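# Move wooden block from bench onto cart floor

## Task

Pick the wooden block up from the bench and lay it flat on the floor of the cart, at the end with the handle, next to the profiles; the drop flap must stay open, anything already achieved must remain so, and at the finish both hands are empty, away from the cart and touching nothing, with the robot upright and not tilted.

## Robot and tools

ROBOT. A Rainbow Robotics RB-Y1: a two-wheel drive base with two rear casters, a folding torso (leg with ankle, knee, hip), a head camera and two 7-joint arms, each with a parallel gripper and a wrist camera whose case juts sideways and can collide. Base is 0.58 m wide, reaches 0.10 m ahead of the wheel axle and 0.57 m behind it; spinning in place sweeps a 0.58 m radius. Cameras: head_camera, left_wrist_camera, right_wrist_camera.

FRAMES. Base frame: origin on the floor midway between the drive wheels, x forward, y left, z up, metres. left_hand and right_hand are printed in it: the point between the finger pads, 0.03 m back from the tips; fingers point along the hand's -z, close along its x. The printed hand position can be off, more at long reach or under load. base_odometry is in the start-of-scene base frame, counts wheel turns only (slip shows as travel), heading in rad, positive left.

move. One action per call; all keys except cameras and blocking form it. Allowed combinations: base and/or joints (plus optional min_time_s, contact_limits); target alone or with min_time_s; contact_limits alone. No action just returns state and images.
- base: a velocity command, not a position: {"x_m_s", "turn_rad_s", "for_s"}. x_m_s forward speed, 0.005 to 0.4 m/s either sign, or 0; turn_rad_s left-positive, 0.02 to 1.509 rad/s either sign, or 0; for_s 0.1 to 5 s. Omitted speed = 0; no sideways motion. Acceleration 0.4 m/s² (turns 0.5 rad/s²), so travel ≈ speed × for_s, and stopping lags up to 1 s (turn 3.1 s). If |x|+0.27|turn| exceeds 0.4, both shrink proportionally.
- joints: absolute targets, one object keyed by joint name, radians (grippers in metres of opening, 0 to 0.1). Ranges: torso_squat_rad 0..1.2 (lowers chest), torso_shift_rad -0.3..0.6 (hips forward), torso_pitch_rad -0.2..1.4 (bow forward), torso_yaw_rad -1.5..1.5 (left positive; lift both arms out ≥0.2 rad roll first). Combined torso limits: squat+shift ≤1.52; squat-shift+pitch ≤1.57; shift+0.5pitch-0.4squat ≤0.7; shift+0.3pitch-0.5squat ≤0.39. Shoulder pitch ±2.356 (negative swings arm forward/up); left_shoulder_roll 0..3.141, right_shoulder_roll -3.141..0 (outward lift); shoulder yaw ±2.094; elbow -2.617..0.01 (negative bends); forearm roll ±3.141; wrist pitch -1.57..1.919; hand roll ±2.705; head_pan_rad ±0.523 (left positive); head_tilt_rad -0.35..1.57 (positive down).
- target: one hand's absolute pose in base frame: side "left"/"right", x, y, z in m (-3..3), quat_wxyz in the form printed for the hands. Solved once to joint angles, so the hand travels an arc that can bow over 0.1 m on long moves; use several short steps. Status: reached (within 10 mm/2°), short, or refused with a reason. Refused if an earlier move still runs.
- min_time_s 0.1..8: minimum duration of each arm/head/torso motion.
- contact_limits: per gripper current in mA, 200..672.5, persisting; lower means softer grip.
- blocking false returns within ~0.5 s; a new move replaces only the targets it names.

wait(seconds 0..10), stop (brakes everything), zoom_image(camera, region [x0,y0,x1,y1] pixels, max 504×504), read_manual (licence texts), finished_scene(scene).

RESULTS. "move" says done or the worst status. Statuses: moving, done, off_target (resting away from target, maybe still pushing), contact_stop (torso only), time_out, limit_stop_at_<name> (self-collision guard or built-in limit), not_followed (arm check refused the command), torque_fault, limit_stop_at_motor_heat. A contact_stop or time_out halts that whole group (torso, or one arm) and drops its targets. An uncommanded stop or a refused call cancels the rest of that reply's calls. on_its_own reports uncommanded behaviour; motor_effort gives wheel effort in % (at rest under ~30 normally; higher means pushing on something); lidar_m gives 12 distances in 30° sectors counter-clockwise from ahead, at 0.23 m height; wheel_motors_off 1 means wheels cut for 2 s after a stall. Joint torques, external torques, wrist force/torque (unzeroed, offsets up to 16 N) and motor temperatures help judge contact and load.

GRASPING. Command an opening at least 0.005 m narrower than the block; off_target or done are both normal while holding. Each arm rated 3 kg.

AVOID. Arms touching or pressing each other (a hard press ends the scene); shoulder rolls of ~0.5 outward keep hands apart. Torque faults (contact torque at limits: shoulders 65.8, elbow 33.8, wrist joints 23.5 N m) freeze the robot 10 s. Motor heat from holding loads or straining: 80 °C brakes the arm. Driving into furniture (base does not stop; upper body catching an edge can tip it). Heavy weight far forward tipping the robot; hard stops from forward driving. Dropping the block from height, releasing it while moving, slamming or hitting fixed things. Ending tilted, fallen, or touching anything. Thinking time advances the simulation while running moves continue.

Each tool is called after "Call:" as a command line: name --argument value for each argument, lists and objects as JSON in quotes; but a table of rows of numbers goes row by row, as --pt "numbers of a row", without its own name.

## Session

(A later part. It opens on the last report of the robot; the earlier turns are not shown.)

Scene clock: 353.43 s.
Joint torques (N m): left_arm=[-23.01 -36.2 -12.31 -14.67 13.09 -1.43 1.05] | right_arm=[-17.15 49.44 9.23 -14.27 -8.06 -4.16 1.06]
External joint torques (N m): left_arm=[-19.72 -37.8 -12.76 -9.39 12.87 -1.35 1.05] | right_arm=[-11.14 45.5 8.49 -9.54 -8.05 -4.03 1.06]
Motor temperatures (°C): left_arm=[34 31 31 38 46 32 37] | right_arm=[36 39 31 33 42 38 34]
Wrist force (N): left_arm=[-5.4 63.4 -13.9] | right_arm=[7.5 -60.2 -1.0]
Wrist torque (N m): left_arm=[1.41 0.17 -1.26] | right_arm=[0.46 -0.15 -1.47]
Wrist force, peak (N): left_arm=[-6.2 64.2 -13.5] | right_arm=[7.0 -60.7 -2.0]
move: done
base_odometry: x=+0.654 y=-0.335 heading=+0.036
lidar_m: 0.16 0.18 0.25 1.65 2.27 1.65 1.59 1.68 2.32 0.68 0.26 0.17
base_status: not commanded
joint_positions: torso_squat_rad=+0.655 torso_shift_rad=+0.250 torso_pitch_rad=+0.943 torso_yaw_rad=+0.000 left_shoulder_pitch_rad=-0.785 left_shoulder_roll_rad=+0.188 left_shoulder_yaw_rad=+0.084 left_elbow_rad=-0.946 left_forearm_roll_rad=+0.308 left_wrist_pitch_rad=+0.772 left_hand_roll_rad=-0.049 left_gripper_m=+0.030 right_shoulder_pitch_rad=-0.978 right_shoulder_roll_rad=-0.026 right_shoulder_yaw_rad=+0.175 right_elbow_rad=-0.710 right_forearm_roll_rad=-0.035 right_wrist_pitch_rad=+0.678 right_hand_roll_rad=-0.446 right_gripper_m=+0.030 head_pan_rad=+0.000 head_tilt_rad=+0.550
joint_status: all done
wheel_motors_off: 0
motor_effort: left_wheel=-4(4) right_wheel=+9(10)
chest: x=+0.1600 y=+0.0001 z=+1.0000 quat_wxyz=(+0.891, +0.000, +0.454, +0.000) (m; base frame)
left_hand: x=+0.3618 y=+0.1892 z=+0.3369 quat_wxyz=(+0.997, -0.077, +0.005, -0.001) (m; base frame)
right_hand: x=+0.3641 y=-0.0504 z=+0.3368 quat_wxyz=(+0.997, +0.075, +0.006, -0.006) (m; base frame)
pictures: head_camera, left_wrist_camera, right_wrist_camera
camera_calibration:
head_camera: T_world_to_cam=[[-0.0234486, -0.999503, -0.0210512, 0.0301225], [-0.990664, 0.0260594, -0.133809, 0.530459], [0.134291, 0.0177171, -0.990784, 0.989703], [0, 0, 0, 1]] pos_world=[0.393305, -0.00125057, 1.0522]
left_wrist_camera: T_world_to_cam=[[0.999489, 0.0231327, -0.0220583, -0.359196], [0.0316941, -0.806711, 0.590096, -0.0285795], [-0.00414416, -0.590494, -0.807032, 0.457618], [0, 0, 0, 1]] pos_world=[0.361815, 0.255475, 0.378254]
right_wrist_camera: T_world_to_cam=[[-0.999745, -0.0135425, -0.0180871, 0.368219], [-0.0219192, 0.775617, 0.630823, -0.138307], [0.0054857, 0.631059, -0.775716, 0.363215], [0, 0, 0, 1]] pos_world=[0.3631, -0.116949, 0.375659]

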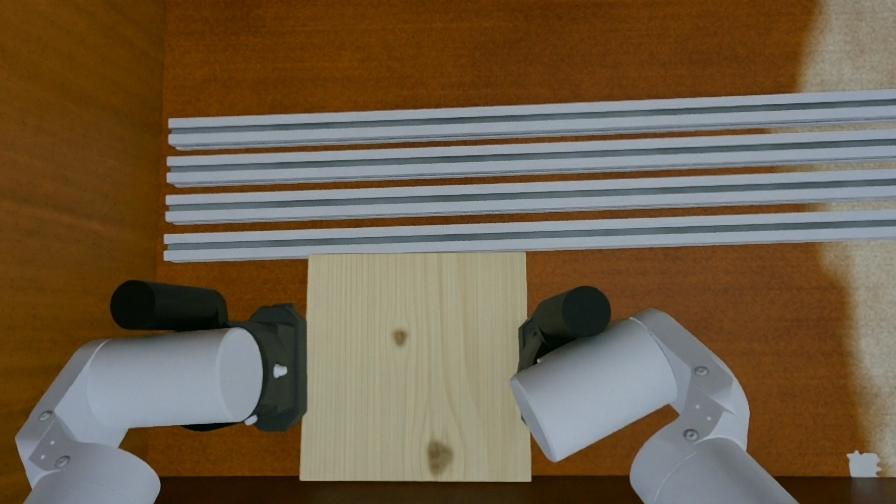

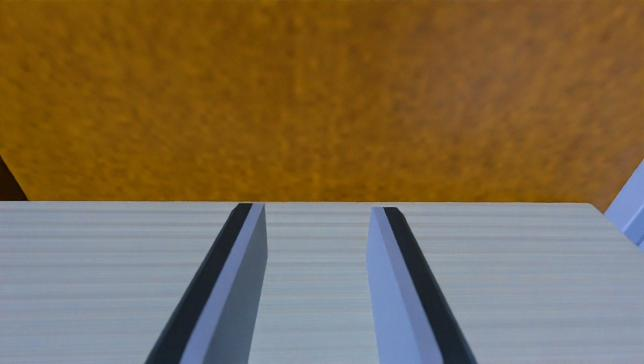

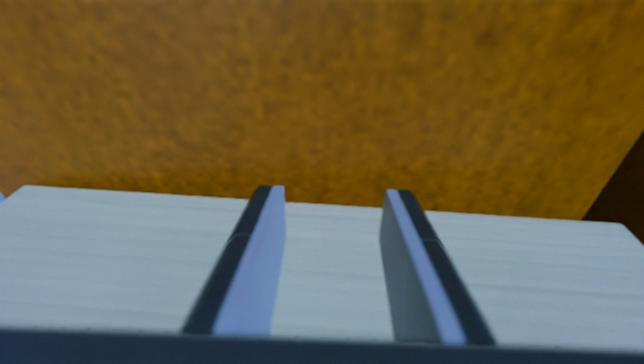

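Call:
move --joints '{"torso_squat_rad":0.667}' --min_time_s 0.8

Scene clock: 355.80 s.
Joint torques (N m): left_arm=[-22.94 -36.27 -12.1 -15.08 13.04 -1.35 1.11] | right_arm=[-16.9 49.18 9.36 -13.74 -7.7 -4.09 1.05]
External joint torques (N m): left_arm=[-19.64 -37.87 -12.55 -9.8 12.83 -1.28 1.11] | right_arm=[-10.89 45.24 8.62 -9.01 -7.69 -3.96 1.05]
Motor temperatures (°C): left_arm=[33 31 32 38 45 32 37] | right_arm=[35 39 31 33 41 38 34]
Wrist force (N): left_arm=[-4.7 64.0 -14.9] | right_arm=[6.9 -59.9 0.0]
Wrist torque (N m): left_arm=[1.44 0.25 -1.28] | right_arm=[0.78 -0.08 -1.39]
Wrist force, peak (N): left_arm=[-5.6 64.3 -16.7] | right_arm=[6.9 -60.8 -1.4]
move: done
base_odometry: x=+0.654 y=-0.335 heading=+0.036
lidar_m: 0.16 0.17 0.24 1.66 2.25 1.65 1.60 1.68 2.30 0.68 0.25 0.17
base_status: not commanded
joint_positions: torso_squat_rad=+0.667 torso_shift_rad=+0.250 torso_pitch_rad=+0.943 torso_yaw_rad=+0.000 left_shoulder_pitch_rad=-0.785 left_shoulder_roll_rad=+0.188 left_shoulder_yaw_rad=+0.084 left_elbow_rad=-0.946 left_forearm_roll_rad=+0.308 left_wrist_pitch_rad=+0.772 left_hand_roll_rad=-0.049 left_gripper_m=+0.030 right_shoulder_pitch_rad=-0.978 right_shoulder_roll_rad=-0.026 right_shoulder_yaw_rad=+0.175 right_elbow_rad=-0.710 right_forearm_roll_rad=-0.035 right_wrist_pitch_rad=+0.678 right_hand_roll_rad=-0.446 right_gripper_m=+0.030 head_pan_rad=+0.000 head_tilt_rad=+0.550
joint_status: all done
wheel_motors_off: 0
motor_effort: left_wheel=-3(4) right_wheel=+7(11)
chest: x=+0.1587 y=+0.0001 z=+0.9950 quat_wxyz=(+0.891, +0.000, +0.454, +0.000) (m; base frame)
left_hand: x=+0.3605 y=+0.1892 z=+0.3319 quat_wxyz=(+0.997, -0.077, +0.005, -0.001) (m; base frame)
right_hand: x=+0.3629 y=-0.0503 z=+0.3318 quat_wxyz=(+0.997, +0.075, +0.006, -0.006) (m; base frame)
pictures: head_camera, left_wrist_camera, right_wrist_camera
camera_calibration:
head_camera: T_world_to_cam=[[-0.0234522, -0.999503, -0.0210517, 0.029991], [-0.990664, 0.0260631, -0.133809, 0.528601], [0.134291, 0.017717, -0.990784, 0.98491], [0, 0, 0, 1]] pos_world=[0.392105, -0.00125056, 1.0472]
left_wrist_camera: T_world_to_cam=[[0.999489, 0.0230759, -0.0221376, -0.357863], [0.0316947, -0.80676, 0.590029, -0.0255471], [-0.00424431, -0.590429, -0.807078, 0.453615], [0, 0, 0, 1]] pos_world=[0.360415, 0.255475, 0.373254]
right_wrist_camera: T_world_to_cam=[[-0.999741, -0.0134948, -0.0183048, 0.367016], [-0.0220195, 0.775619, 0.630818, -0.135204], [0.00568476, 0.631057, -0.775715, 0.359347], [0, 0, 0, 1]] pos_world=[0.361901, -0.116949, 0.370758]

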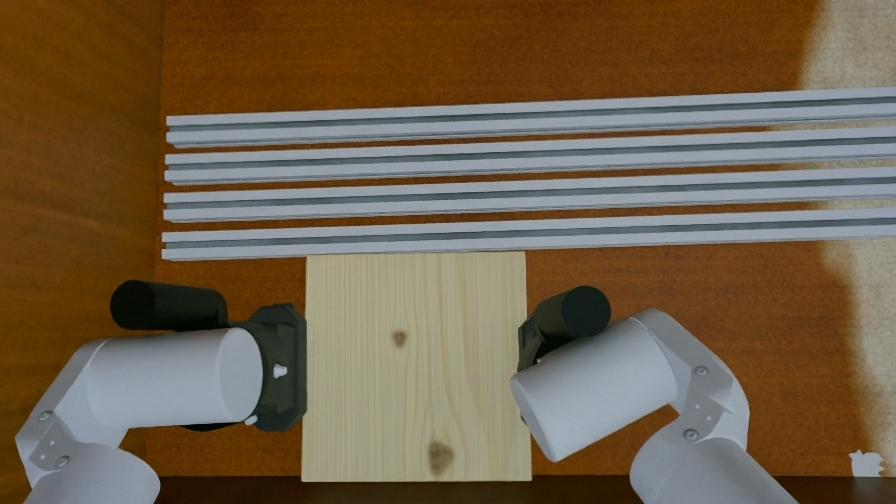

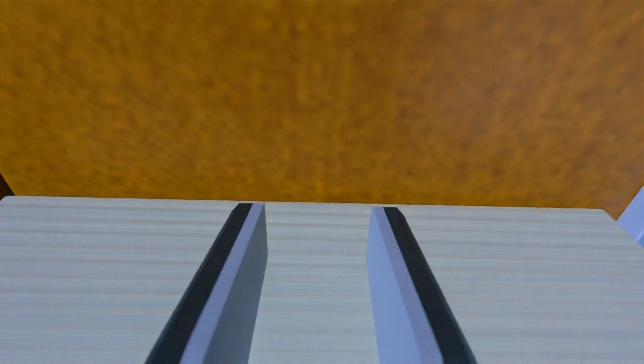

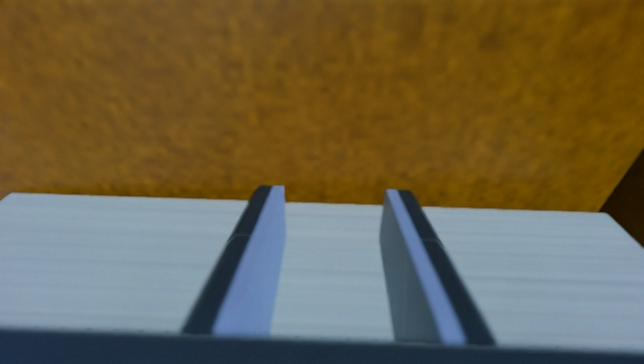

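Call:
move --joints '{"torso_squat_rad":0.675}' --min_time_s 0.8

Scene clock: 358.33 s.
Joint torques (N m): left_arm=[-22.96 -36.15 -12.54 -15 13.02 -0.95 1.1] | right_arm=[-17.01 49.23 9.35 -13.92 -7.61 -4.37 0.87]
External joint torques (N m): left_arm=[-19.66 -37.75 -12.99 -9.72 12.81 -0.87 1.1] | right_arm=[-10.99 45.29 8.61 -9.19 -7.61 -4.23 0.86]
Motor temperatures (°C): left_arm=[33 31 32 38 45 32 37] | right_arm=[35 39 31 33 41 38 34]
Wrist force (N): left_arm=[-4.6 63.3 -13.2] | right_arm=[3.7 -61.3 1.4]
Wrist torque (N m): left_arm=[1.51 0.02 -1.30] | right_arm=[0.96 -0.43 -0.74]
Wrist force, peak (N): left_arm=[-4.6 64.4 -15.7] | right_arm=[3.8 -61.5 0.7]
move: done
base_odometry: x=+0.654 y=-0.335 heading=+0.036
lidar_m: 0.17 0.18 0.25 1.65 2.27 1.66 1.60 1.68 2.30 0.69 0.26 0.18
base_status: not commanded
joint_positions: torso_squat_rad=+0.675 torso_shift_rad=+0.250 torso_pitch_rad=+0.943 torso_yaw_rad=+0.000 left_shoulder_pitch_rad=-0.785 left_shoulder_roll_rad=+0.188 left_shoulder_yaw_rad=+0.084 left_elbow_rad=-0.946 left_forearm_roll_rad=+0.308 left_wrist_pitch_rad=+0.772 left_hand_roll_rad=-0.049 left_gripper_m=+0.030 right_shoulder_pitch_rad=-0.978 right_shoulder_roll_rad=-0.026 right_shoulder_yaw_rad=+0.175 right_elbow_rad=-0.710 right_forearm_roll_rad=-0.035 right_wrist_pitch_rad=+0.678 right_hand_roll_rad=-0.446 right_gripper_m=+0.030 head_pan_rad=+0.000 head_tilt_rad=+0.550
joint_status: all done
wheel_motors_off: 0
motor_effort: left_wheel=-4(5) right_wheel=+9(11)
chest: x=+0.1578 y=+0.0001 z=+0.9917 quat_wxyz=(+0.891, +0.000, +0.454, +0.000) (m; base frame)
left_hand: x=+0.3597 y=+0.1893 z=+0.3286 quat_wxyz=(+0.997, -0.077, +0.005, -0.001) (m; base frame)
right_hand: x=+0.3621 y=-0.0503 z=+0.3285 quat_wxyz=(+0.997, +0.075, +0.006, -0.006) (m; base frame)
pictures: head_camera, left_wrist_camera, right_wrist_camera
camera_calibration:
head_camera: T_world_to_cam=[[-0.0234463, -0.999503, -0.0210531, 0.0298972], [-0.990651, 0.0260592, -0.133907, 0.527266], [0.13439, 0.0177167, -0.99077, 0.981722], [0, 0, 0, 1]] pos_world=[0.391104, -0.00125057, 1.0439]
left_wrist_camera: T_world_to_cam=[[0.999493, 0.0231739, -0.0218365, -0.357274], [0.0315962, -0.806756, 0.590039, -0.0235436], [-0.00394325, -0.59043, -0.80708, 0.45084], [0, 0, 0, 1]] pos_world=[0.359615, 0.255475, 0.369954]
right_wrist_camera: T_world_to_cam=[[-0.999739, -0.0135726, -0.0183668, 0.366067], [-0.022119, 0.775618, 0.630815, -0.133042], [0.00568384, 0.631057, -0.775716, 0.356715], [0, 0, 0, 1]] pos_world=[0.361002, -0.11695, 0.367358]

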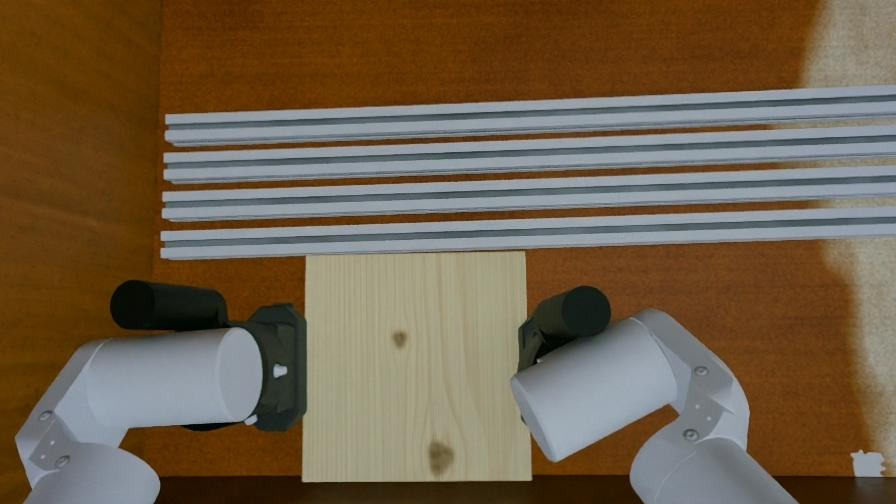

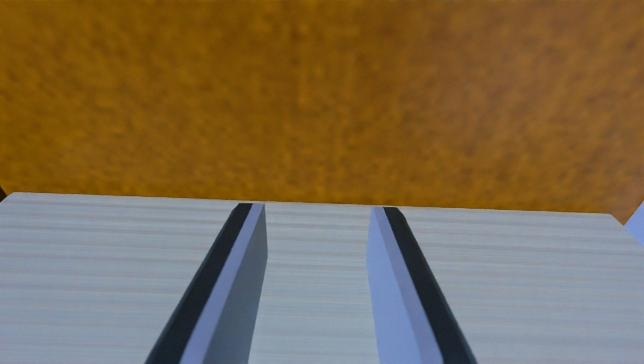

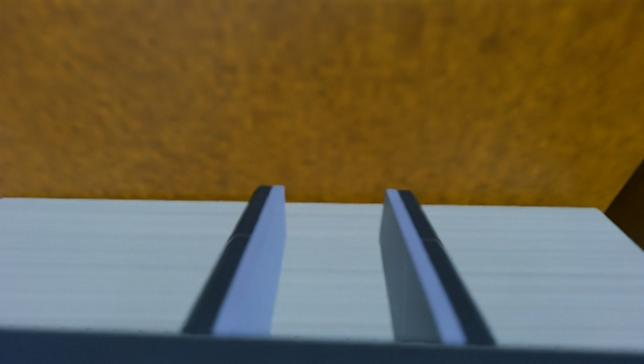

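Call:
move --joints '{"torso_squat_rad":0.684}' --min_time_s 0.8

Scene clock: 360.80 s.
Joint torques (N m): left_arm=[-22.24 -38.31 -13.24 -12.96 13.28 -2.02 1.14] | right_arm=[-16.92 49.3 9.38 -12.08 -7.63 -5.57 0.84]
External joint torques (N m): left_arm=[-18.88 -39.94 -13.7 -7.65 13.06 -1.93 1.15] | right_arm=[-10.85 45.37 8.65 -7.33 -7.63 -5.43 0.84]
Motor temperatures (°C): left_arm=[33 31 32 38 45 32 37] | right_arm=[35 39 31 33 41 38 34]
Wrist force (N): left_arm=[-7.2 63.3 18.0] | right_arm=[-4.0 -62.5 40.0]
Wrist torque (N m): left_arm=[1.11 0.96 -1.28] | right_arm=[1.55 -0.62 -0.78]
Wrist force, peak (N): left_arm=[-2.1 65.3 -18.9] | right_arm=[-4.6 -62.4 42.7]
move: done
base_odometry: x=+0.654 y=-0.335 heading=+0.036
lidar_m: 0.16 0.17 0.25 1.65 2.27 1.67 1.60 1.68 2.28 0.67 0.25 0.18
base_status: not commanded
joint_positions: torso_squat_rad=+0.684 torso_shift_rad=+0.249 torso_pitch_rad=+0.941 torso_yaw_rad=+0.000 left_shoulder_pitch_rad=-0.785 left_shoulder_roll_rad=+0.189 left_shoulder_yaw_rad=+0.085 left_elbow_rad=-0.946 left_forearm_roll_rad=+0.308 left_wrist_pitch_rad=+0.772 left_hand_roll_rad=-0.049 left_gripper_m=+0.030 right_shoulder_pitch_rad=-0.978 right_shoulder_roll_rad=-0.026 right_shoulder_yaw_rad=+0.175 right_elbow_rad=-0.710 right_forearm_roll_rad=-0.035 right_wrist_pitch_rad=+0.678 right_hand_roll_rad=-0.446 right_gripper_m=+0.030 head_pan_rad=+0.000 head_tilt_rad=+0.550
joint_status: all done
wheel_motors_off: 0
motor_effort: left_wheel=-2(4) right_wheel=+11(11)
chest: x=+0.1560 y=+0.0001 z=+0.9884 quat_wxyz=(+0.891, +0.000, +0.454, +0.000) (m; base frame)
left_hand: x=+0.3596 y=+0.1895 z=+0.3258 quat_wxyz=(+0.997, -0.077, +0.003, -0.001) (m; base frame)
right_hand: x=+0.3617 y=-0.0503 z=+0.3256 quat_wxyz=(+0.997, +0.076, +0.005, -0.006) (m; base frame)
pictures: head_camera, left_wrist_camera, right_wrist_camera
camera_calibration:
head_camera: T_world_to_cam=[[-0.0234075, -0.999503, -0.0210987, 0.0298261], [-0.990405, 0.0260593, -0.135714, 0.526875], [0.136197, 0.0177195, -0.990523, 0.978125], [0, 0, 0, 1]] pos_world=[0.389301, -0.00125058, 1.04099]
left_wrist_camera: T_world_to_cam=[[0.999544, 0.0231784, -0.0193301, -0.358084], [0.0301194, -0.806968, 0.589827, -0.0209787], [-0.00192753, -0.59014, -0.807298, 0.448036], [0, 0, 0, 1]] pos_world=[0.359416, 0.255775, 0.367151]
right_wrist_camera: T_world_to_cam=[[-0.999701, -0.0135112, -0.0203682, 0.366249], [-0.0233351, 0.77554, 0.630867, -0.13095], [0.00727263, 0.631153, -0.775624, 0.353882], [0, 0, 0, 1]] pos_world=[0.36051, -0.116849, 0.364551]

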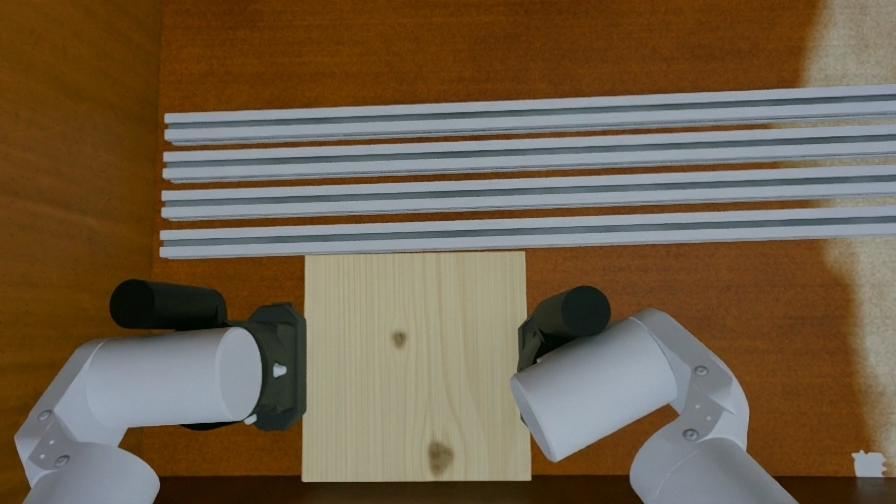

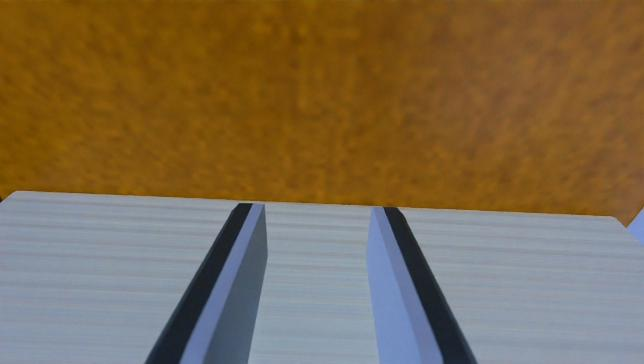

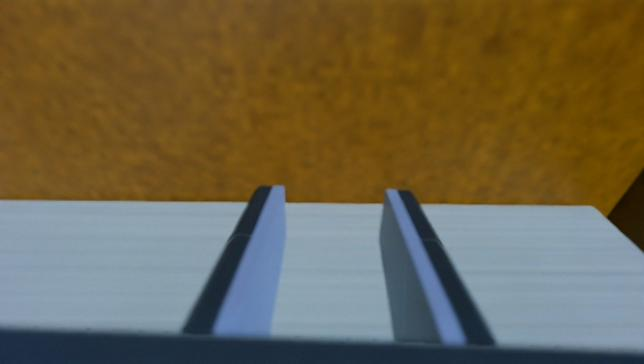

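Call:
move --joints '{"torso_squat_rad":0.678}' --min_time_s 0.8 --cameras '[]'

Call:
move --joints '{"left_shoulder_roll_rad":0.199,"right_shoulder_roll_rad":-0.035}' --min_time_s 1.2

Call:
move --joints '{"left_shoulder_roll_rad":0.224,"right_shoulder_roll_rad":-0.06}' --min_time_s 1

Scene clock: 363.80 s.
Joint torques (N m): left_arm=[-22.24 -37.72 -13.43 -14.28 13.36 -0.7 1.14] | right_arm=[-16.75 49.47 9.03 -13.39 -7.52 -4.56 0.74]
External joint torques (N m): left_arm=[-18.94 -39.33 -13.88 -9 13.14 -0.62 1.14] | right_arm=[-10.74 45.53 8.29 -8.66 -7.51 -4.43 0.74]
Motor temperatures (°C): left_arm=[33 31 32 38 45 32 37] | right_arm=[35 39 31 33 41 38 34]
Wrist force (N): left_arm=[-2.9 64.1 -18.5] | right_arm=[5.1 -59.0 -0.4]
Wrist torque (N m): left_arm=[1.51 0.06 -1.29] | right_arm=[0.89 0.27 -0.89]
Wrist force, peak (N): left_arm=[-7.0 64.3 18.4] | right_arm=[-3.2 -62.9 40.9]
move: done
base_odometry: x=+0.654 y=-0.335 heading=+0.036
lidar_m: 0.17 0.18 0.26 1.66 2.26 1.65 1.59 1.68 2.30 0.68 0.25 0.18
base_status: not commanded
joint_positions: torso_squat_rad=+0.678 torso_shift_rad=+0.250 torso_pitch_rad=+0.944 torso_yaw_rad=+0.000 left_shoulder_pitch_rad=-0.785 left_shoulder_roll_rad=+0.189 left_shoulder_yaw_rad=+0.085 left_elbow_rad=-0.946 left_forearm_roll_rad=+0.308 left_wrist_pitch_rad=+0.772 left_hand_roll_rad=-0.049 left_gripper_m=+0.030 right_shoulder_pitch_rad=-0.978 right_shoulder_roll_rad=-0.026 right_shoulder_yaw_rad=+0.175 right_elbow_rad=-0.710 right_forearm_roll_rad=-0.035 right_wrist_pitch_rad=+0.678 right_hand_roll_rad=-0.446 right_gripper_m=+0.030 head_pan_rad=+0.000 head_tilt_rad=+0.550
joint_status: all done
wheel_motors_off: 0
motor_effort: left_wheel=-3(3) right_wheel=+11(12)
chest: x=+0.1576 y=+0.0001 z=+0.9903 quat_wxyz=(+0.891, +0.000, +0.455, +0.000) (m; base frame)
left_hand: x=+0.3596 y=+0.1895 z=+0.3272 quat_wxyz=(+0.997, -0.077, +0.004, -0.001) (m; base frame)
right_hand: x=+0.3617 y=-0.0503 z=+0.3270 quat_wxyz=(+0.997, +0.075, +0.006, -0.006) (m; base frame)
pictures: none
No camera images: "cameras" was empty.

Scene clock: 365.30 s.
Joint torques (N m): left_arm=[-9.31 -3.57 -1.92 -8.88 2.44 -1.09 0.57] | right_arm=[-11.19 8.99 3.03 -8.66 -1.31 -1.48 0.47]
External joint torques (N m): left_arm=[-5.91 -5.45 -2.47 -3.55 2.24 -1 0.57] | right_arm=[-5.12 5.31 2.35 -3.91 -1.31 -1.34 0.47]
Motor temperatures (°C): left_arm=[33 31 32 38 45 32 37] | right_arm=[35 39 31 33 41 38 34]
Wrist force (N): left_arm=[-2.9 11.7 -7.9] | right_arm=[-1.2 -7.4 -8.5]
Wrist torque (N m): left_arm=[-0.22 0.33 -0.09] | right_arm=[-0.05 0.20 -0.24]
Wrist force, peak (N): left_arm=[-3.1 63.9 -18.6] | right_arm=[5.1 -58.5 0.1]
move: done
base_odometry: x=+0.654 y=-0.335 heading=+0.036
lidar_m: 0.17 0.18 0.25 1.66 2.27 1.66 1.60 1.67 2.31 0.68 0.25 0.17
base_status: not commanded
joint_positions: torso_squat_rad=+0.678 torso_shift_rad=+0.250 torso_pitch_rad=+0.943 torso_yaw_rad=+0.000 left_shoulder_pitch_rad=-0.789 left_shoulder_roll_rad=+0.200 left_shoulder_yaw_rad=+0.082 left_elbow_rad=-0.947 left_forearm_roll_rad=+0.310 left_wrist_pitch_rad=+0.772 left_hand_roll_rad=-0.049 left_gripper_m=+0.030 right_shoulder_pitch_rad=-0.980 right_shoulder_roll_rad=-0.036 right_shoulder_yaw_rad=+0.176 right_elbow_rad=-0.711 right_forearm_roll_rad=-0.037 right_wrist_pitch_rad=+0.677 right_hand_roll_rad=-0.446 right_gripper_m=+0.030 head_pan_rad=+0.000 head_tilt_rad=+0.550
joint_status: all done
wheel_motors_off: 0
motor_effort: left_wheel=-2(3) right_wheel=+9(12)
chest: x=+0.1575 y=+0.0001 z=+0.9903 quat_wxyz=(+0.891, +0.000, +0.454, +0.000) (m; base frame)
left_hand: x=+0.3641 y=+0.1950 z=+0.3281 quat_wxyz=(+0.997, -0.073, +0.001, -0.003) (m; base frame)
right_hand: x=+0.3650 y=-0.0561 z=+0.3265 quat_wxyz=(+0.997, +0.072, +0.003, -0.006) (m; base frame)
pictures: head_camera, left_wrist_camera, right_wrist_camera
camera_calibration:
head_camera: T_world_to_cam=[[-0.0234509, -0.999503, -0.0210494, 0.0298586], [-0.990678, 0.0260597, -0.133711, 0.526587], [0.134193, 0.0177175, -0.990797, 0.980481], [0, 0, 0, 1]] pos_world=[0.390805, -0.00125057, 1.0425]
left_wrist_camera: T_world_to_cam=[[0.999696, 0.0198375, -0.0146085, -0.363574], [0.0246346, -0.81142, 0.583945, -0.0133035], [-0.000269636, -0.584127, -0.811662, 0.45275], [0, 0, 0, 1]] pos_world=[0.363914, 0.260881, 0.369937]
right_wrist_camera: T_world_to_cam=[[-0.999619, -0.0141451, -0.0236983, 0.370626], [-0.0258571, 0.780201, 0.624994, -0.123759], [0.00964887, 0.625369, -0.78027, 0.35848], [0, 0, 0, 1]] pos_world=[0.363825, -0.122383, 0.365843]

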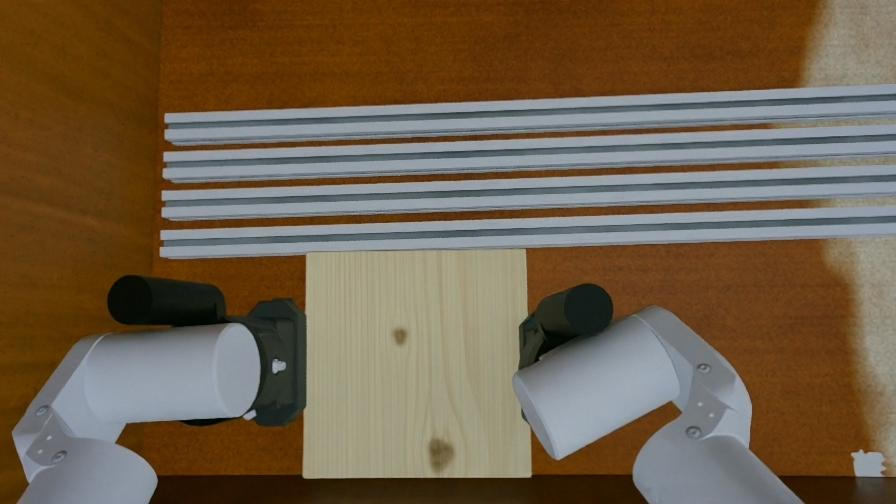

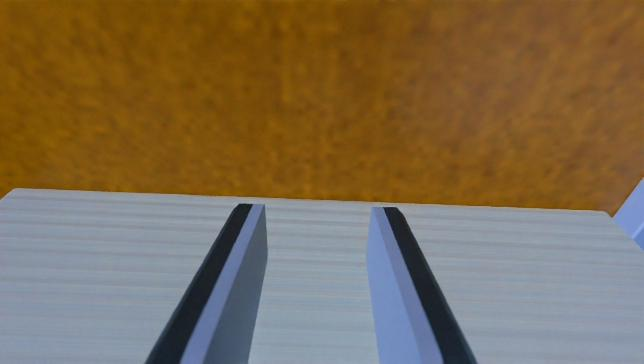

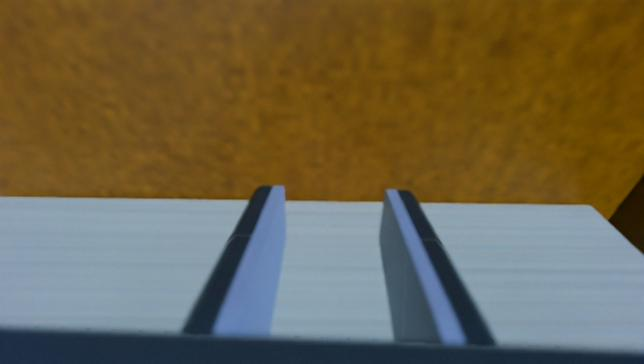

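Scene clock: 366.60 s.
Joint torques (N m): left_arm=[-4.41 2.11 0.62 -5.95 0.41 -0.66 0.33] | right_arm=[-8.04 1.95 1.67 -5.47 -0.33 -0.35 0.26]
External joint torques (N m): left_arm=[-0.98 -0.38 -0.13 -0.6 0.24 -0.55 0.33] | right_arm=[-1.94 -1.1 1.14 -0.73 -0.36 -0.21 0.25]
Motor temperatures (°C): left_arm=[33 31 32 38 44 32 37] | right_arm=[35 39 31 33 41 38 34]
Wrist force (N): left_arm=[0.8 2.1 -7.4] | right_arm=[0.3 1.9 -5.4]
Wrist torque (N m): left_arm=[-0.37 0.17 0.10] | right_arm=[-0.21 0.11 -0.12]
Wrist force, peak (N): left_arm=[-3.9 11.4 -8.0] | right_arm=[-1.3 -6.6 -8.5]
move: done
base_odometry: x=+0.654 y=-0.335 heading=+0.036
lidar_m: 0.17 0.18 0.25 1.65 2.28 1.66 1.59 1.68 2.29 0.68 0.24 0.18
base_status: not commanded
joint_positions: torso_squat_rad=+0.678 torso_shift_rad=+0.250 torso_pitch_rad=+0.943 torso_yaw_rad=+0.000 left_shoulder_pitch_rad=-0.790 left_shoulder_roll_rad=+0.224 left_shoulder_yaw_rad=+0.081 left_elbow_rad=-0.948 left_forearm_roll_rad=+0.311 left_wrist_pitch_rad=+0.772 left_hand_roll_rad=-0.049 left_gripper_m=+0.030 right_shoulder_pitch_rad=-0.981 right_shoulder_roll_rad=-0.060 right_shoulder_yaw_rad=+0.177 right_elbow_rad=-0.712 right_forearm_roll_rad=-0.037 right_wrist_pitch_rad=+0.677 right_hand_roll_rad=-0.446 right_gripper_m=+0.030 head_pan_rad=+0.000 head_tilt_rad=+0.550
joint_status: all done
wheel_motors_off: 0
motor_effort: left_wheel=-3(3) right_wheel=+10(11)
chest: x=+0.1574 y=+0.0001 z=+0.9904 quat_wxyz=(+0.891, +0.000, +0.454, +0.000) (m; base frame)
left_hand: x=+0.3693 y=+0.2098 z=+0.3289 quat_wxyz=(+0.998, -0.062, -0.003, -0.005) (m; base frame)
right_hand: x=+0.3709 y=-0.0716 z=+0.3244 quat_wxyz=(+0.998, +0.061, -0.002, -0.005) (m; base frame)
pictures: head_camera, left_wrist_camera, right_wrist_camera
camera_calibration:
head_camera: T_world_to_cam=[[-0.0234437, -0.999503, -0.0210588, 0.0298653], [-0.990636, 0.0260594, -0.134018, 0.526804], [0.1345, 0.0177197, -0.990755, 0.980429], [0, 0, 0, 1]] pos_world=[0.390704, -0.00125058, 1.04259]
left_wrist_camera: T_world_to_cam=[[0.99986, 0.0154891, -0.00637559, -0.370943], [0.0163763, -0.824026, 0.566316, 0.00961044], [0.0035181, -0.566341, -0.824164, 0.461085], [0, 0, 0, 1]] pos_world=[0.369111, 0.274796, 0.372202]
right_wrist_camera: T_world_to_cam=[[-0.999375, -0.0148802, -0.0320678, 0.378706], [-0.0313175, 0.793469, 0.607804, -0.101733], [0.0164006, 0.608429, -0.793439, 0.367067], [0, 0, 0, 1]] pos_world=[0.369263, -0.136977, 0.365224]

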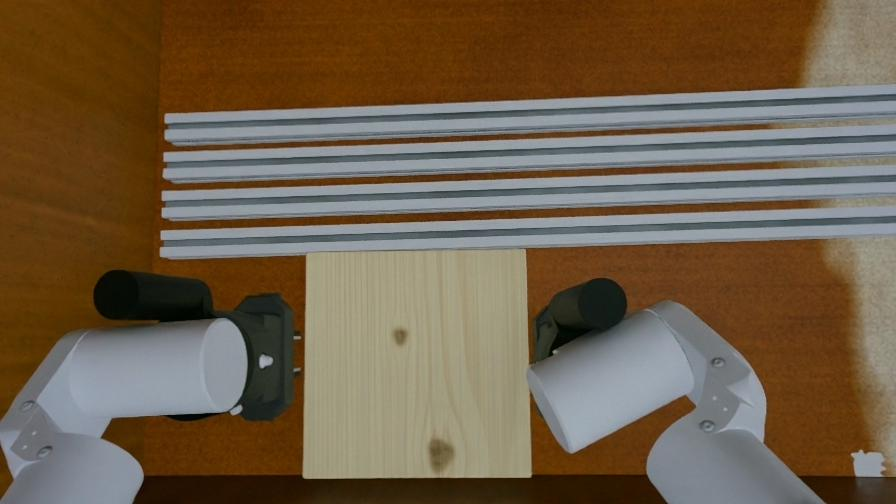

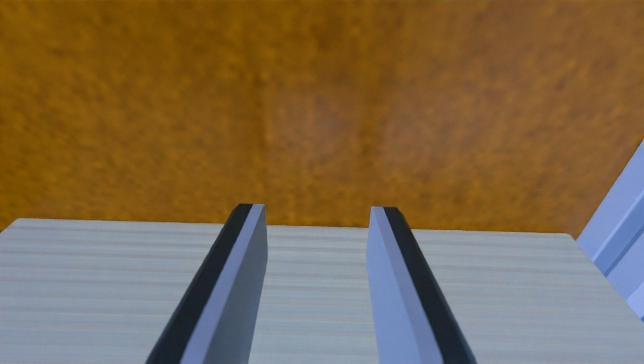

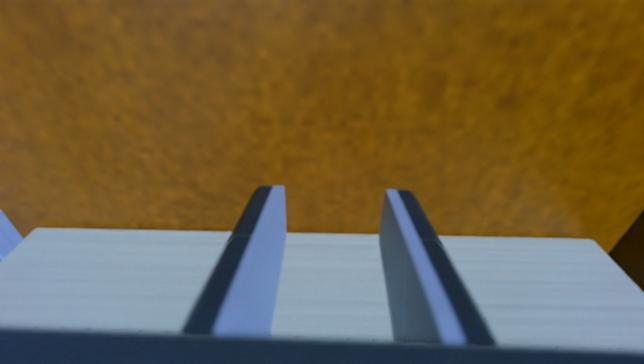

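Call:
move --joints '{"torso_squat_rad":0.54,"torso_shift_rad":0.22,"torso_pitch_rad":0.89,"left_shoulder_pitch_rad":-0.777,"left_shoulder_roll_rad":0.226,"left_shoulder_yaw_rad":0.071,"left_elbow_rad":-0.963,"left_forearm_roll_rad":0.309,"left_wrist_pitch_rad":0.824,"left_hand_roll_rad":-0.033,"right_shoulder_pitch_rad":-0.965,"right_shoulder_roll_rad":-0.06,"right_shoulder_yaw_rad":0.182,"right_elbow_rad":-0.732,"right_forearm_roll_rad":-0.067,"right_wrist_pitch_rad":0.728,"right_hand_roll_rad":-0.41}' --min_time_s 2 --cameras '["head_camera"]'

Call:
move --joints '{"torso_squat_rad":0.43,"torso_shift_rad":0.165,"torso_pitch_rad":0.78,"left_shoulder_pitch_rad":-0.714,"left_shoulder_roll_rad":0.228,"left_shoulder_yaw_rad":0.055,"left_elbow_rad":-1.157,"left_forearm_roll_rad":0.294,"left_wrist_pitch_rad":1.058,"left_hand_roll_rad":0.032,"right_shoulder_pitch_rad":-0.873,"right_shoulder_roll_rad":-0.062,"right_shoulder_yaw_rad":0.185,"right_elbow_rad":-0.979,"right_forearm_roll_rad":-0.100,"right_wrist_pitch_rad":0.989,"right_hand_roll_rad":-0.39}' --min_time_s 2 --cameras '[]'

Call:
move --joints '{"torso_squat_rad":0.32,"torso_shift_rad":0.11,"torso_pitch_rad":0.67,"left_shoulder_pitch_rad":-0.725,"left_shoulder_roll_rad":0.250,"left_shoulder_yaw_rad":0.053,"left_elbow_rad":-1.274,"left_forearm_roll_rad":0.308,"left_wrist_pitch_rad":1.291,"left_hand_roll_rad":0.084,"right_shoulder_pitch_rad":-0.877,"right_shoulder_roll_rad":-0.07,"right_shoulder_yaw_rad":0.166,"right_elbow_rad":-1.111,"right_forearm_roll_rad":-0.147,"right_wrist_pitch_rad":1.225,"right_hand_roll_rad":-0.38}' --min_time_s 2 --cameras '["head_camera"]'

Call:
move --joints '{"torso_squat_rad":0.21,"torso_shift_rad":0.055,"torso_pitch_rad":0.56,"left_shoulder_pitch_rad":-0.816,"left_shoulder_roll_rad":0.300,"left_shoulder_yaw_rad":0.066,"left_elbow_rad":-1.303,"left_forearm_roll_rad":0.341,"left_wrist_pitch_rad":1.519,"left_hand_roll_rad":0.127,"right_shoulder_pitch_rad":-0.970,"right_shoulder_roll_rad":-0.10,"right_shoulder_yaw_rad":0.120,"right_elbow_rad":-1.138,"right_forearm_roll_rad":-0.207,"right_wrist_pitch_rad":1.441,"right_hand_roll_rad":-0.37}' --min_time_s 2 --cameras '[]'

Call:
move --joints '{"torso_squat_rad":0.1,"torso_shift_rad":0.0,"torso_pitch_rad":0.45,"left_shoulder_pitch_rad":-1.001,"left_shoulder_roll_rad":0.350,"left_shoulder_yaw_rad":0.091,"left_elbow_rad":-1.173,"left_forearm_roll_rad":0.380,"left_wrist_pitch_rad":1.685,"left_hand_roll_rad":0.147,"right_shoulder_pitch_rad":-1.165,"right_shoulder_roll_rad":-0.13,"right_shoulder_yaw_rad":0.048,"right_elbow_rad":-0.996,"right_forearm_roll_rad":-0.277,"right_wrist_pitch_rad":1.589,"right_hand_roll_rad":-0.36}' --min_time_s 2

Scene clock: 374.93 s.
Joint torques (N m): left_arm=[-3.56 2.6 0.39 -6.18 -0.27 -0.01 0.16] | right_arm=[-5.35 1.56 1.26 -5.94 -0.38 0.14 0.23]
External joint torques (N m): left_arm=[0.94 -0.2 -0.46 -0.45 -0.45 0.11 0.16] | right_arm=[1.73 -1.16 0.84 -0.82 -0.41 0.28 0.23]
Motor temperatures (°C): left_arm=[33 30 31 38 42 32 37] | right_arm=[35 37 31 33 39 37 34]
Wrist force (N): left_arm=[0.2 2.3 -7.4] | right_arm=[0.5 2.2 -5.9]
Wrist torque (N m): left_arm=[-0.36 0.10 0.08] | right_arm=[-0.26 0.15 -0.07]
Wrist force, peak (N): left_arm=[0.9 3.0 -8.4] | right_arm=[0.7 2.3 -6.2]
move: done
base_odometry: x=+0.654 y=-0.335 heading=+0.036
lidar_m: 0.16 0.17 0.24 1.66 2.26 1.66 1.59 1.69 2.30 0.67 0.25 0.16
base_status: not commanded
joint_positions: torso_squat_rad=+0.540 torso_shift_rad=+0.220 torso_pitch_rad=+0.890 torso_yaw_rad=+0.000 left_shoulder_pitch_rad=-0.777 left_shoulder_roll_rad=+0.226 left_shoulder_yaw_rad=+0.071 left_elbow_rad=-0.963 left_forearm_roll_rad=+0.309 left_wrist_pitch_rad=+0.824 left_hand_roll_rad=-0.033 left_gripper_m=+0.030 right_shoulder_pitch_rad=-0.965 right_shoulder_roll_rad=-0.060 right_shoulder_yaw_rad=+0.182 right_elbow_rad=-0.732 right_forearm_roll_rad=-0.067 right_wrist_pitch_rad=+0.728 right_hand_roll_rad=-0.410 right_gripper_m=+0.030 head_pan_rad=+0.000 head_tilt_rad=+0.550
joint_status: all done
wheel_motors_off: 0
motor_effort: left_wheel=-4(4) right_wheel=+9(11)
chest: x=+0.1435 y=+0.0001 z=+1.0612 quat_wxyz=(+0.903, +0.000, +0.430, +0.000) (m; base frame)
left_hand: x=+0.3756 y=+0.2100 z=+0.4119 quat_wxyz=(+0.998, -0.062, -0.004, -0.006) (m; base frame)
right_hand: x=+0.3773 y=-0.0713 z=+0.4074 quat_wxyz=(+0.998, +0.062, -0.003, +0.005) (m; base frame)
pictures: head_camera
camera_calibration:
head_camera: T_world_to_cam=[[-0.0222915, -0.999503, -0.0222738, 0.0321543], [-0.982108, 0.0260598, -0.186505, 0.576995], [0.186992, 0.0177178, -0.982202, 1.03582], [0, 0, 0, 1]] pos_world=[0.373697, -0.00125057, 1.12572]

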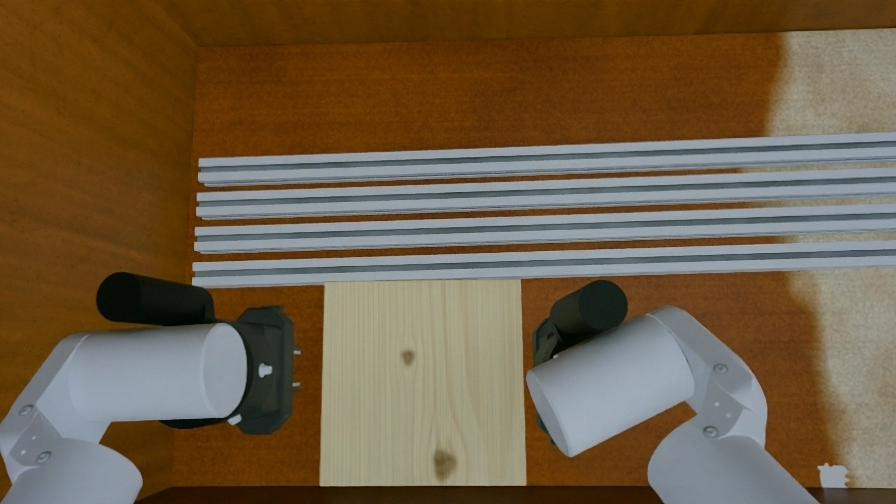

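Scene clock: 377.23 s.
Joint torques (N m): left_arm=[-5.72 2.52 0.9 -7.59 -0.14 -0.07 0.19] | right_arm=[-7.62 1 1.21 -7.58 -0.44 0.13 0.15]
External joint torques (N m): left_arm=[1.02 -0.75 -0.29 -0.42 -0.38 0.06 0.19] | right_arm=[1.21 -1.2 0.96 -0.91 -0.47 0.26 0.15]
Motor temperatures (°C): left_arm=[33 30 31 38 42 32 37] | right_arm=[35 37 31 33 39 37 34]
Wrist force (N): left_arm=[0.9 2.3 -7.6] | right_arm=[0.6 1.5 -5.5]
Wrist torque (N m): left_arm=[-0.38 0.18 0.08] | right_arm=[-0.21 0.18 -0.07]
Wrist force, peak (N): left_arm=[1.2 3.1 -8.7] | right_arm=[0.3 2.4 -6.0]
move: done
base_odometry: x=+0.654 y=-0.335 heading=+0.036
lidar_m: 0.16 0.18 0.24 1.65 2.28 1.67 1.60 1.67 2.29 0.67 0.25 0.17
base_status: not commanded
joint_positions: torso_squat_rad=+0.430 torso_shift_rad=+0.165 torso_pitch_rad=+0.780 torso_yaw_rad=+0.000 left_shoulder_pitch_rad=-0.714 left_shoulder_roll_rad=+0.228 left_shoulder_yaw_rad=+0.055 left_elbow_rad=-1.157 left_forearm_roll_rad=+0.294 left_wrist_pitch_rad=+1.058 left_hand_roll_rad=+0.032 left_gripper_m=+0.030 right_shoulder_pitch_rad=-0.873 right_shoulder_roll_rad=-0.062 right_shoulder_yaw_rad=+0.185 right_elbow_rad=-0.979 right_forearm_roll_rad=-0.100 right_wrist_pitch_rad=+0.989 right_hand_roll_rad=-0.390 right_gripper_m=+0.030 head_pan_rad=+0.000 head_tilt_rad=+0.550
joint_status: all done
wheel_motors_off: 0
motor_effort: left_wheel=-2(4) right_wheel=+8(10)
chest: x=+0.0941 y=+0.0001 z=+1.1281 quat_wxyz=(+0.925, +0.000, +0.380, +0.000) (m; base frame)
left_hand: x=+0.3746 y=+0.2055 z=+0.5320 quat_wxyz=(+0.998, -0.064, -0.003, -0.005) (m; base frame)
right_hand: x=+0.3754 y=-0.0676 z=+0.5280 quat_wxyz=(+0.998, +0.064, -0.002, +0.005) (m; base frame)
pictures: none
No camera images: "cameras" was empty.

Scene clock: 379.53 s.
Joint torques (N m): left_arm=[-9.83 3.76 1.36 -8.49 0.69 0.03 0.32] | right_arm=[-13.23 -0.1 -2.42 -8.59 -0.39 0.2 0.5]
External joint torques (N m): left_arm=[0.02 -0.42 -0.31 -0.33 0.43 0.17 0.32] | right_arm=[-1.55 -1.36 -2.25 -0.88 -0.41 0.33 0.5]
Motor temperatures (°C): left_arm=[33 30 31 37 42 32 37] | right_arm=[35 36 31 33 39 37 34]
Wrist force (N): left_arm=[-0.3 2.5 -8.0] | right_arm=[0.7 1.7 -5.9]
Wrist torque (N m): left_arm=[-0.42 0.05 0.12] | right_arm=[-0.20 0.19 -0.06]
Wrist force, peak (N): left_arm=[0.8 2.7 -8.5] | right_arm=[0.7 1.7 -5.9]
move: done
base_odometry: x=+0.654 y=-0.335 heading=+0.036
lidar_m: 0.16 0.18 0.26 1.66 2.27 1.67 1.61 1.68 2.29 0.68 0.25 0.17
base_status: not commanded
joint_positions: torso_squat_rad=+0.320 torso_shift_rad=+0.110 torso_pitch_rad=+0.670 torso_yaw_rad=+0.000 left_shoulder_pitch_rad=-0.725 left_shoulder_roll_rad=+0.250 left_shoulder_yaw_rad=+0.053 left_elbow_rad=-1.274 left_forearm_roll_rad=+0.308 left_wrist_pitch_rad=+1.291 left_hand_roll_rad=+0.084 left_gripper_m=+0.030 right_shoulder_pitch_rad=-0.877 right_shoulder_roll_rad=-0.070 right_shoulder_yaw_rad=+0.166 right_elbow_rad=-1.111 right_forearm_roll_rad=-0.147 right_wrist_pitch_rad=+1.225 right_hand_roll_rad=-0.380 right_gripper_m=+0.030 head_pan_rad=+0.000 head_tilt_rad=+0.550
joint_status: all done
wheel_motors_off: 0
motor_effort: left_wheel=-3(4) right_wheel=+7(10)
chest: x=+0.0371 y=+0.0001 z=+1.1835 quat_wxyz=(+0.944, +0.000, +0.329, +0.000) (m; base frame)
left_hand: x=+0.3741 y=+0.2054 z=+0.6514 quat_wxyz=(+0.998, -0.064, -0.003, -0.003) (m; base frame)
right_hand: x=+0.3752 y=-0.0669 z=+0.6473 quat_wxyz=(+0.998, +0.064, -0.002, +0.005) (m; base frame)
pictures: head_camera
camera_calibration:
head_camera: T_world_to_cam=[[-0.0168946, -0.999503, -0.0266037, 0.0374319], [-0.917731, 0.0260619, -0.396346, 0.741271], [0.396842, 0.017719, -0.917716, 1.09177], [0, 0, 0, 1]] pos_world=[0.247661, -0.00125057, 1.29673]

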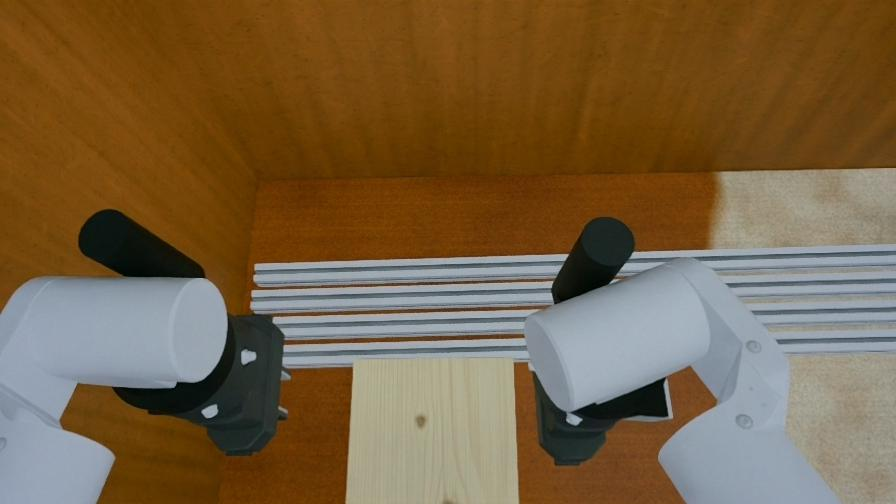

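Scene clock: 381.83 s.
Joint torques (N m): left_arm=[-13.72 5.39 4.19 -8.91 0.58 -0.06 0.18] | right_arm=[-17.4 -2.12 -3.05 -9.3 -0.38 0.12 0.29]
External joint torques (N m): left_arm=[0.11 -0.46 1.91 -0.26 0.34 0.09 0.18] | right_arm=[-1.92 -1.44 -2.23 -1.04 -0.42 0.26 0.29]
Motor temperatures (°C): left_arm=[33 30 31 37 41 32 37] | right_arm=[35 36 31 32 39 37 34]
Wrist force (N): left_arm=[0.4 2.6 -8.5] | right_arm=[0.5 2.3 -5.8]
Wrist torque (N m): left_arm=[-0.41 0.18 0.10] | right_arm=[-0.28 0.16 -0.08]
Wrist force, peak (N): left_arm=[0.7 3.1 -8.7] | right_arm=[0.4 2.5 -5.9]
move: done
base_odometry: x=+0.654 y=-0.335 heading=+0.036
lidar_m: 0.16 0.18 0.25 1.66 2.28 1.66 1.60 1.69 2.29 0.68 0.25 0.17
base_status: not commanded
joint_positions: torso_squat_rad=+0.210 torso_shift_rad=+0.055 torso_pitch_rad=+0.560 torso_yaw_rad=+0.000 left_shoulder_pitch_rad=-0.816 left_shoulder_roll_rad=+0.300 left_shoulder_yaw_rad=+0.066 left_elbow_rad=-1.303 left_forearm_roll_rad=+0.341 left_wrist_pitch_rad=+1.519 left_hand_roll_rad=+0.127 left_gripper_m=+0.030 right_shoulder_pitch_rad=-0.970 right_shoulder_roll_rad=-0.100 right_shoulder_yaw_rad=+0.120 right_elbow_rad=-1.138 right_forearm_roll_rad=-0.207 right_wrist_pitch_rad=+1.441 right_hand_roll_rad=-0.370 right_gripper_m=+0.030 head_pan_rad=+0.000 head_tilt_rad=+0.550
joint_status: all done
wheel_motors_off: 0
motor_effort: left_wheel=-2(3) right_wheel=+8(10)
chest: x=-0.0260 y=+0.0001 z=+1.2262 quat_wxyz=(+0.961, +0.000, +0.276, +0.000) (m; base frame)
left_hand: x=+0.3758 y=+0.2142 z=+0.7740 quat_wxyz=(+0.998, -0.056, -0.005, +0.001) (m; base frame)
right_hand: x=+0.3796 y=-0.0763 z=+0.7679 quat_wxyz=(+0.998, +0.057, -0.006, +0.004) (m; base frame)
pictures: none
No camera images: "cameras" was empty.

Scene clock: 384.13 s.
Joint torques (N m): left_arm=[-18.05 6.83 4.36 -7.41 0.52 -0.02 0.23] | right_arm=[-22.13 -4.56 -3.28 -8.37 -0.46 0.14 0.37]
External joint torques (N m): left_arm=[0.48 -0.85 1.85 1.29 0.29 0.15 0.23] | right_arm=[-2.21 -1.29 -2.06 0.03 -0.49 0.29 0.37]
Motor temperatures (°C): left_arm=[33 30 31 37 41 32 37] | right_arm=[35 36 31 32 39 37 34]
Wrist force (N): left_arm=[0.7 2.6 -8.1] | right_arm=[0.5 1.9 -5.5]
Wrist torque (N m): left_arm=[-0.42 0.18 0.10] | right_arm=[-0.25 0.17 -0.08]
Wrist force, peak (N): left_arm=[1.0 2.5 -8.4] | right_arm=[1.0 2.1 -6.1]
move: done
base_odometry: x=+0.654 y=-0.335 heading=+0.036
lidar_m: 0.16 0.18 0.25 1.66 2.28 1.67 1.59 1.68 2.29 0.66 0.25 0.19
base_status: not commanded
joint_positions: torso_squat_rad=+0.100 torso_shift_rad=+0.000 torso_pitch_rad=+0.450 torso_yaw_rad=+0.000 left_shoulder_pitch_rad=-1.001 left_shoulder_roll_rad=+0.350 left_shoulder_yaw_rad=+0.091 left_elbow_rad=-1.173 left_forearm_roll_rad=+0.380 left_wrist_pitch_rad=+1.685 left_hand_roll_rad=+0.147 left_gripper_m=+0.030 right_shoulder_pitch_rad=-1.165 right_shoulder_roll_rad=-0.130 right_shoulder_yaw_rad=+0.048 right_elbow_rad=-0.996 right_forearm_roll_rad=-0.277 right_wrist_pitch_rad=+1.589 right_hand_roll_rad=-0.360 right_gripper_m=+0.030 head_pan_rad=+0.000 head_tilt_rad=+0.550
joint_status: all done
wheel_motors_off: 0
motor_effort: left_wheel=-1(3) right_wheel=+6(9)
chest: x=-0.0934 y=+0.0001 z=+1.2556 quat_wxyz=(+0.975, +0.000, +0.223, +0.000) (m; base frame)
left_hand: x=+0.3771 y=+0.2177 z=+0.8950 quat_wxyz=(+0.998, -0.056, -0.009, +0.008) (m; base frame)
right_hand: x=+0.3819 y=-0.0781 z=+0.8901 quat_wxyz=(+0.998, +0.059, -0.009, -0.003) (m; base frame)
pictures: head_camera, left_wrist_camera, right_wrist_camera
camera_calibration:
head_camera: T_world_to_cam=[[-0.0105429, -0.999504, -0.0296704, 0.041668], [-0.809164, 0.0259606, -0.587009, 0.899662], [0.587489, 0.0178194, -0.809036, 1.0911], [0, 0, 0, 1]] pos_world=[0.0874054, -0.00115112, 1.41208]
left_wrist_camera: T_world_to_cam=[[0.999036, 0.0435806, 0.0051795, -0.391351], [0.0333398, -0.830382, 0.556196, -0.300621], [0.0285403, -0.555488, -0.831035, 0.926488], [0, 0, 0, 1]] pos_world=[0.374554, 0.282078, 0.939175]
right_wrist_camera: T_world_to_cam=[[-0.998727, -0.0189731, -0.0467326, 0.420337], [-0.0434027, 0.795282, 0.604684, -0.432467], [0.0256928, 0.605943, -0.795093, 0.817425], [0, 0, 0, 1]] pos_world=[0.38003, -0.143404, 0.931078]

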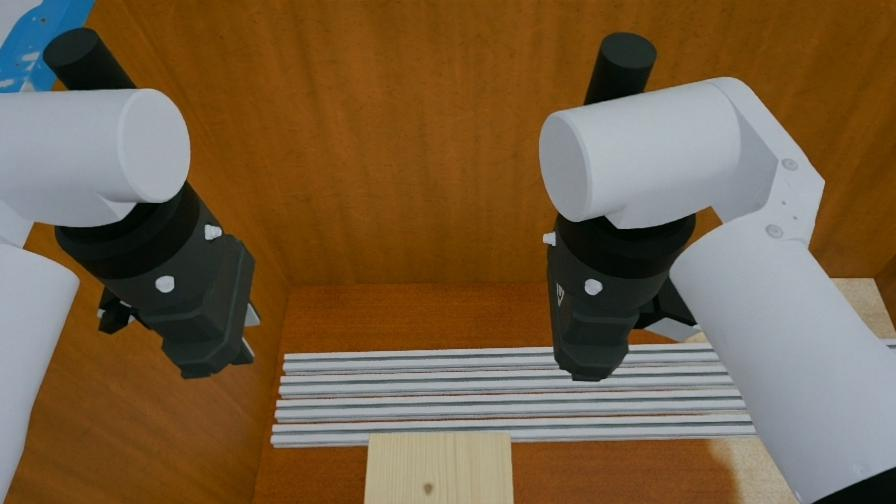

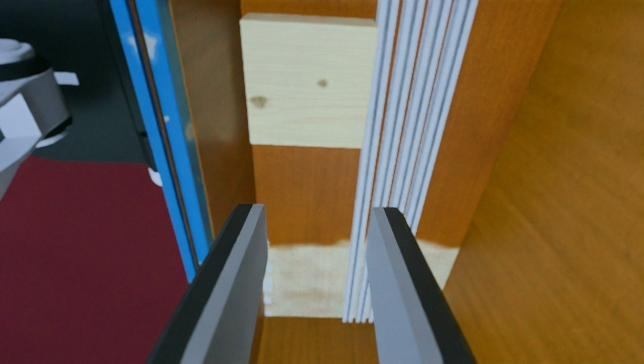

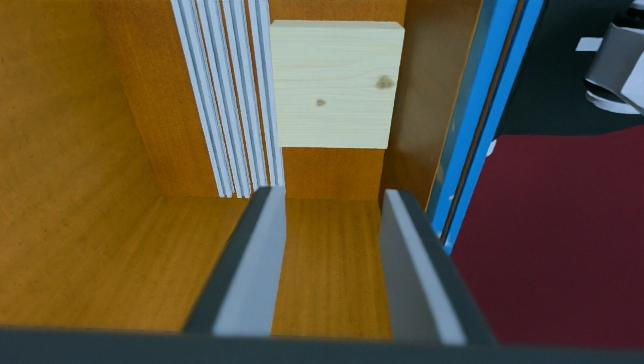

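Call:
zoom_image --camera "left_wrist_camera" --region '[220, 0, 420, 170]'

Call:
zoom_image --camera "right_wrist_camera" --region '[230, 0, 430, 170]'

Scaled by 2.520 from the camera's 644x364 image, which has a finer 1265x715 frame.

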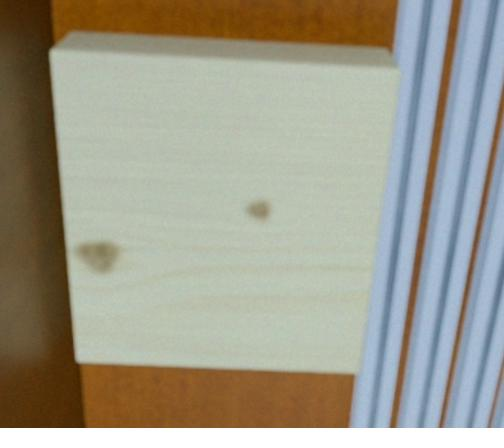

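Scaled by 2.520 from the camera's 644x364 image, which has a finer 1265x715 frame.

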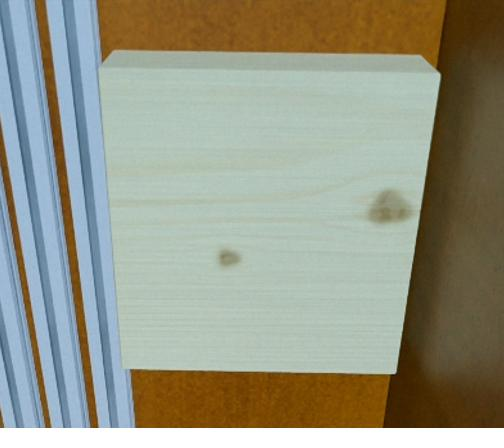

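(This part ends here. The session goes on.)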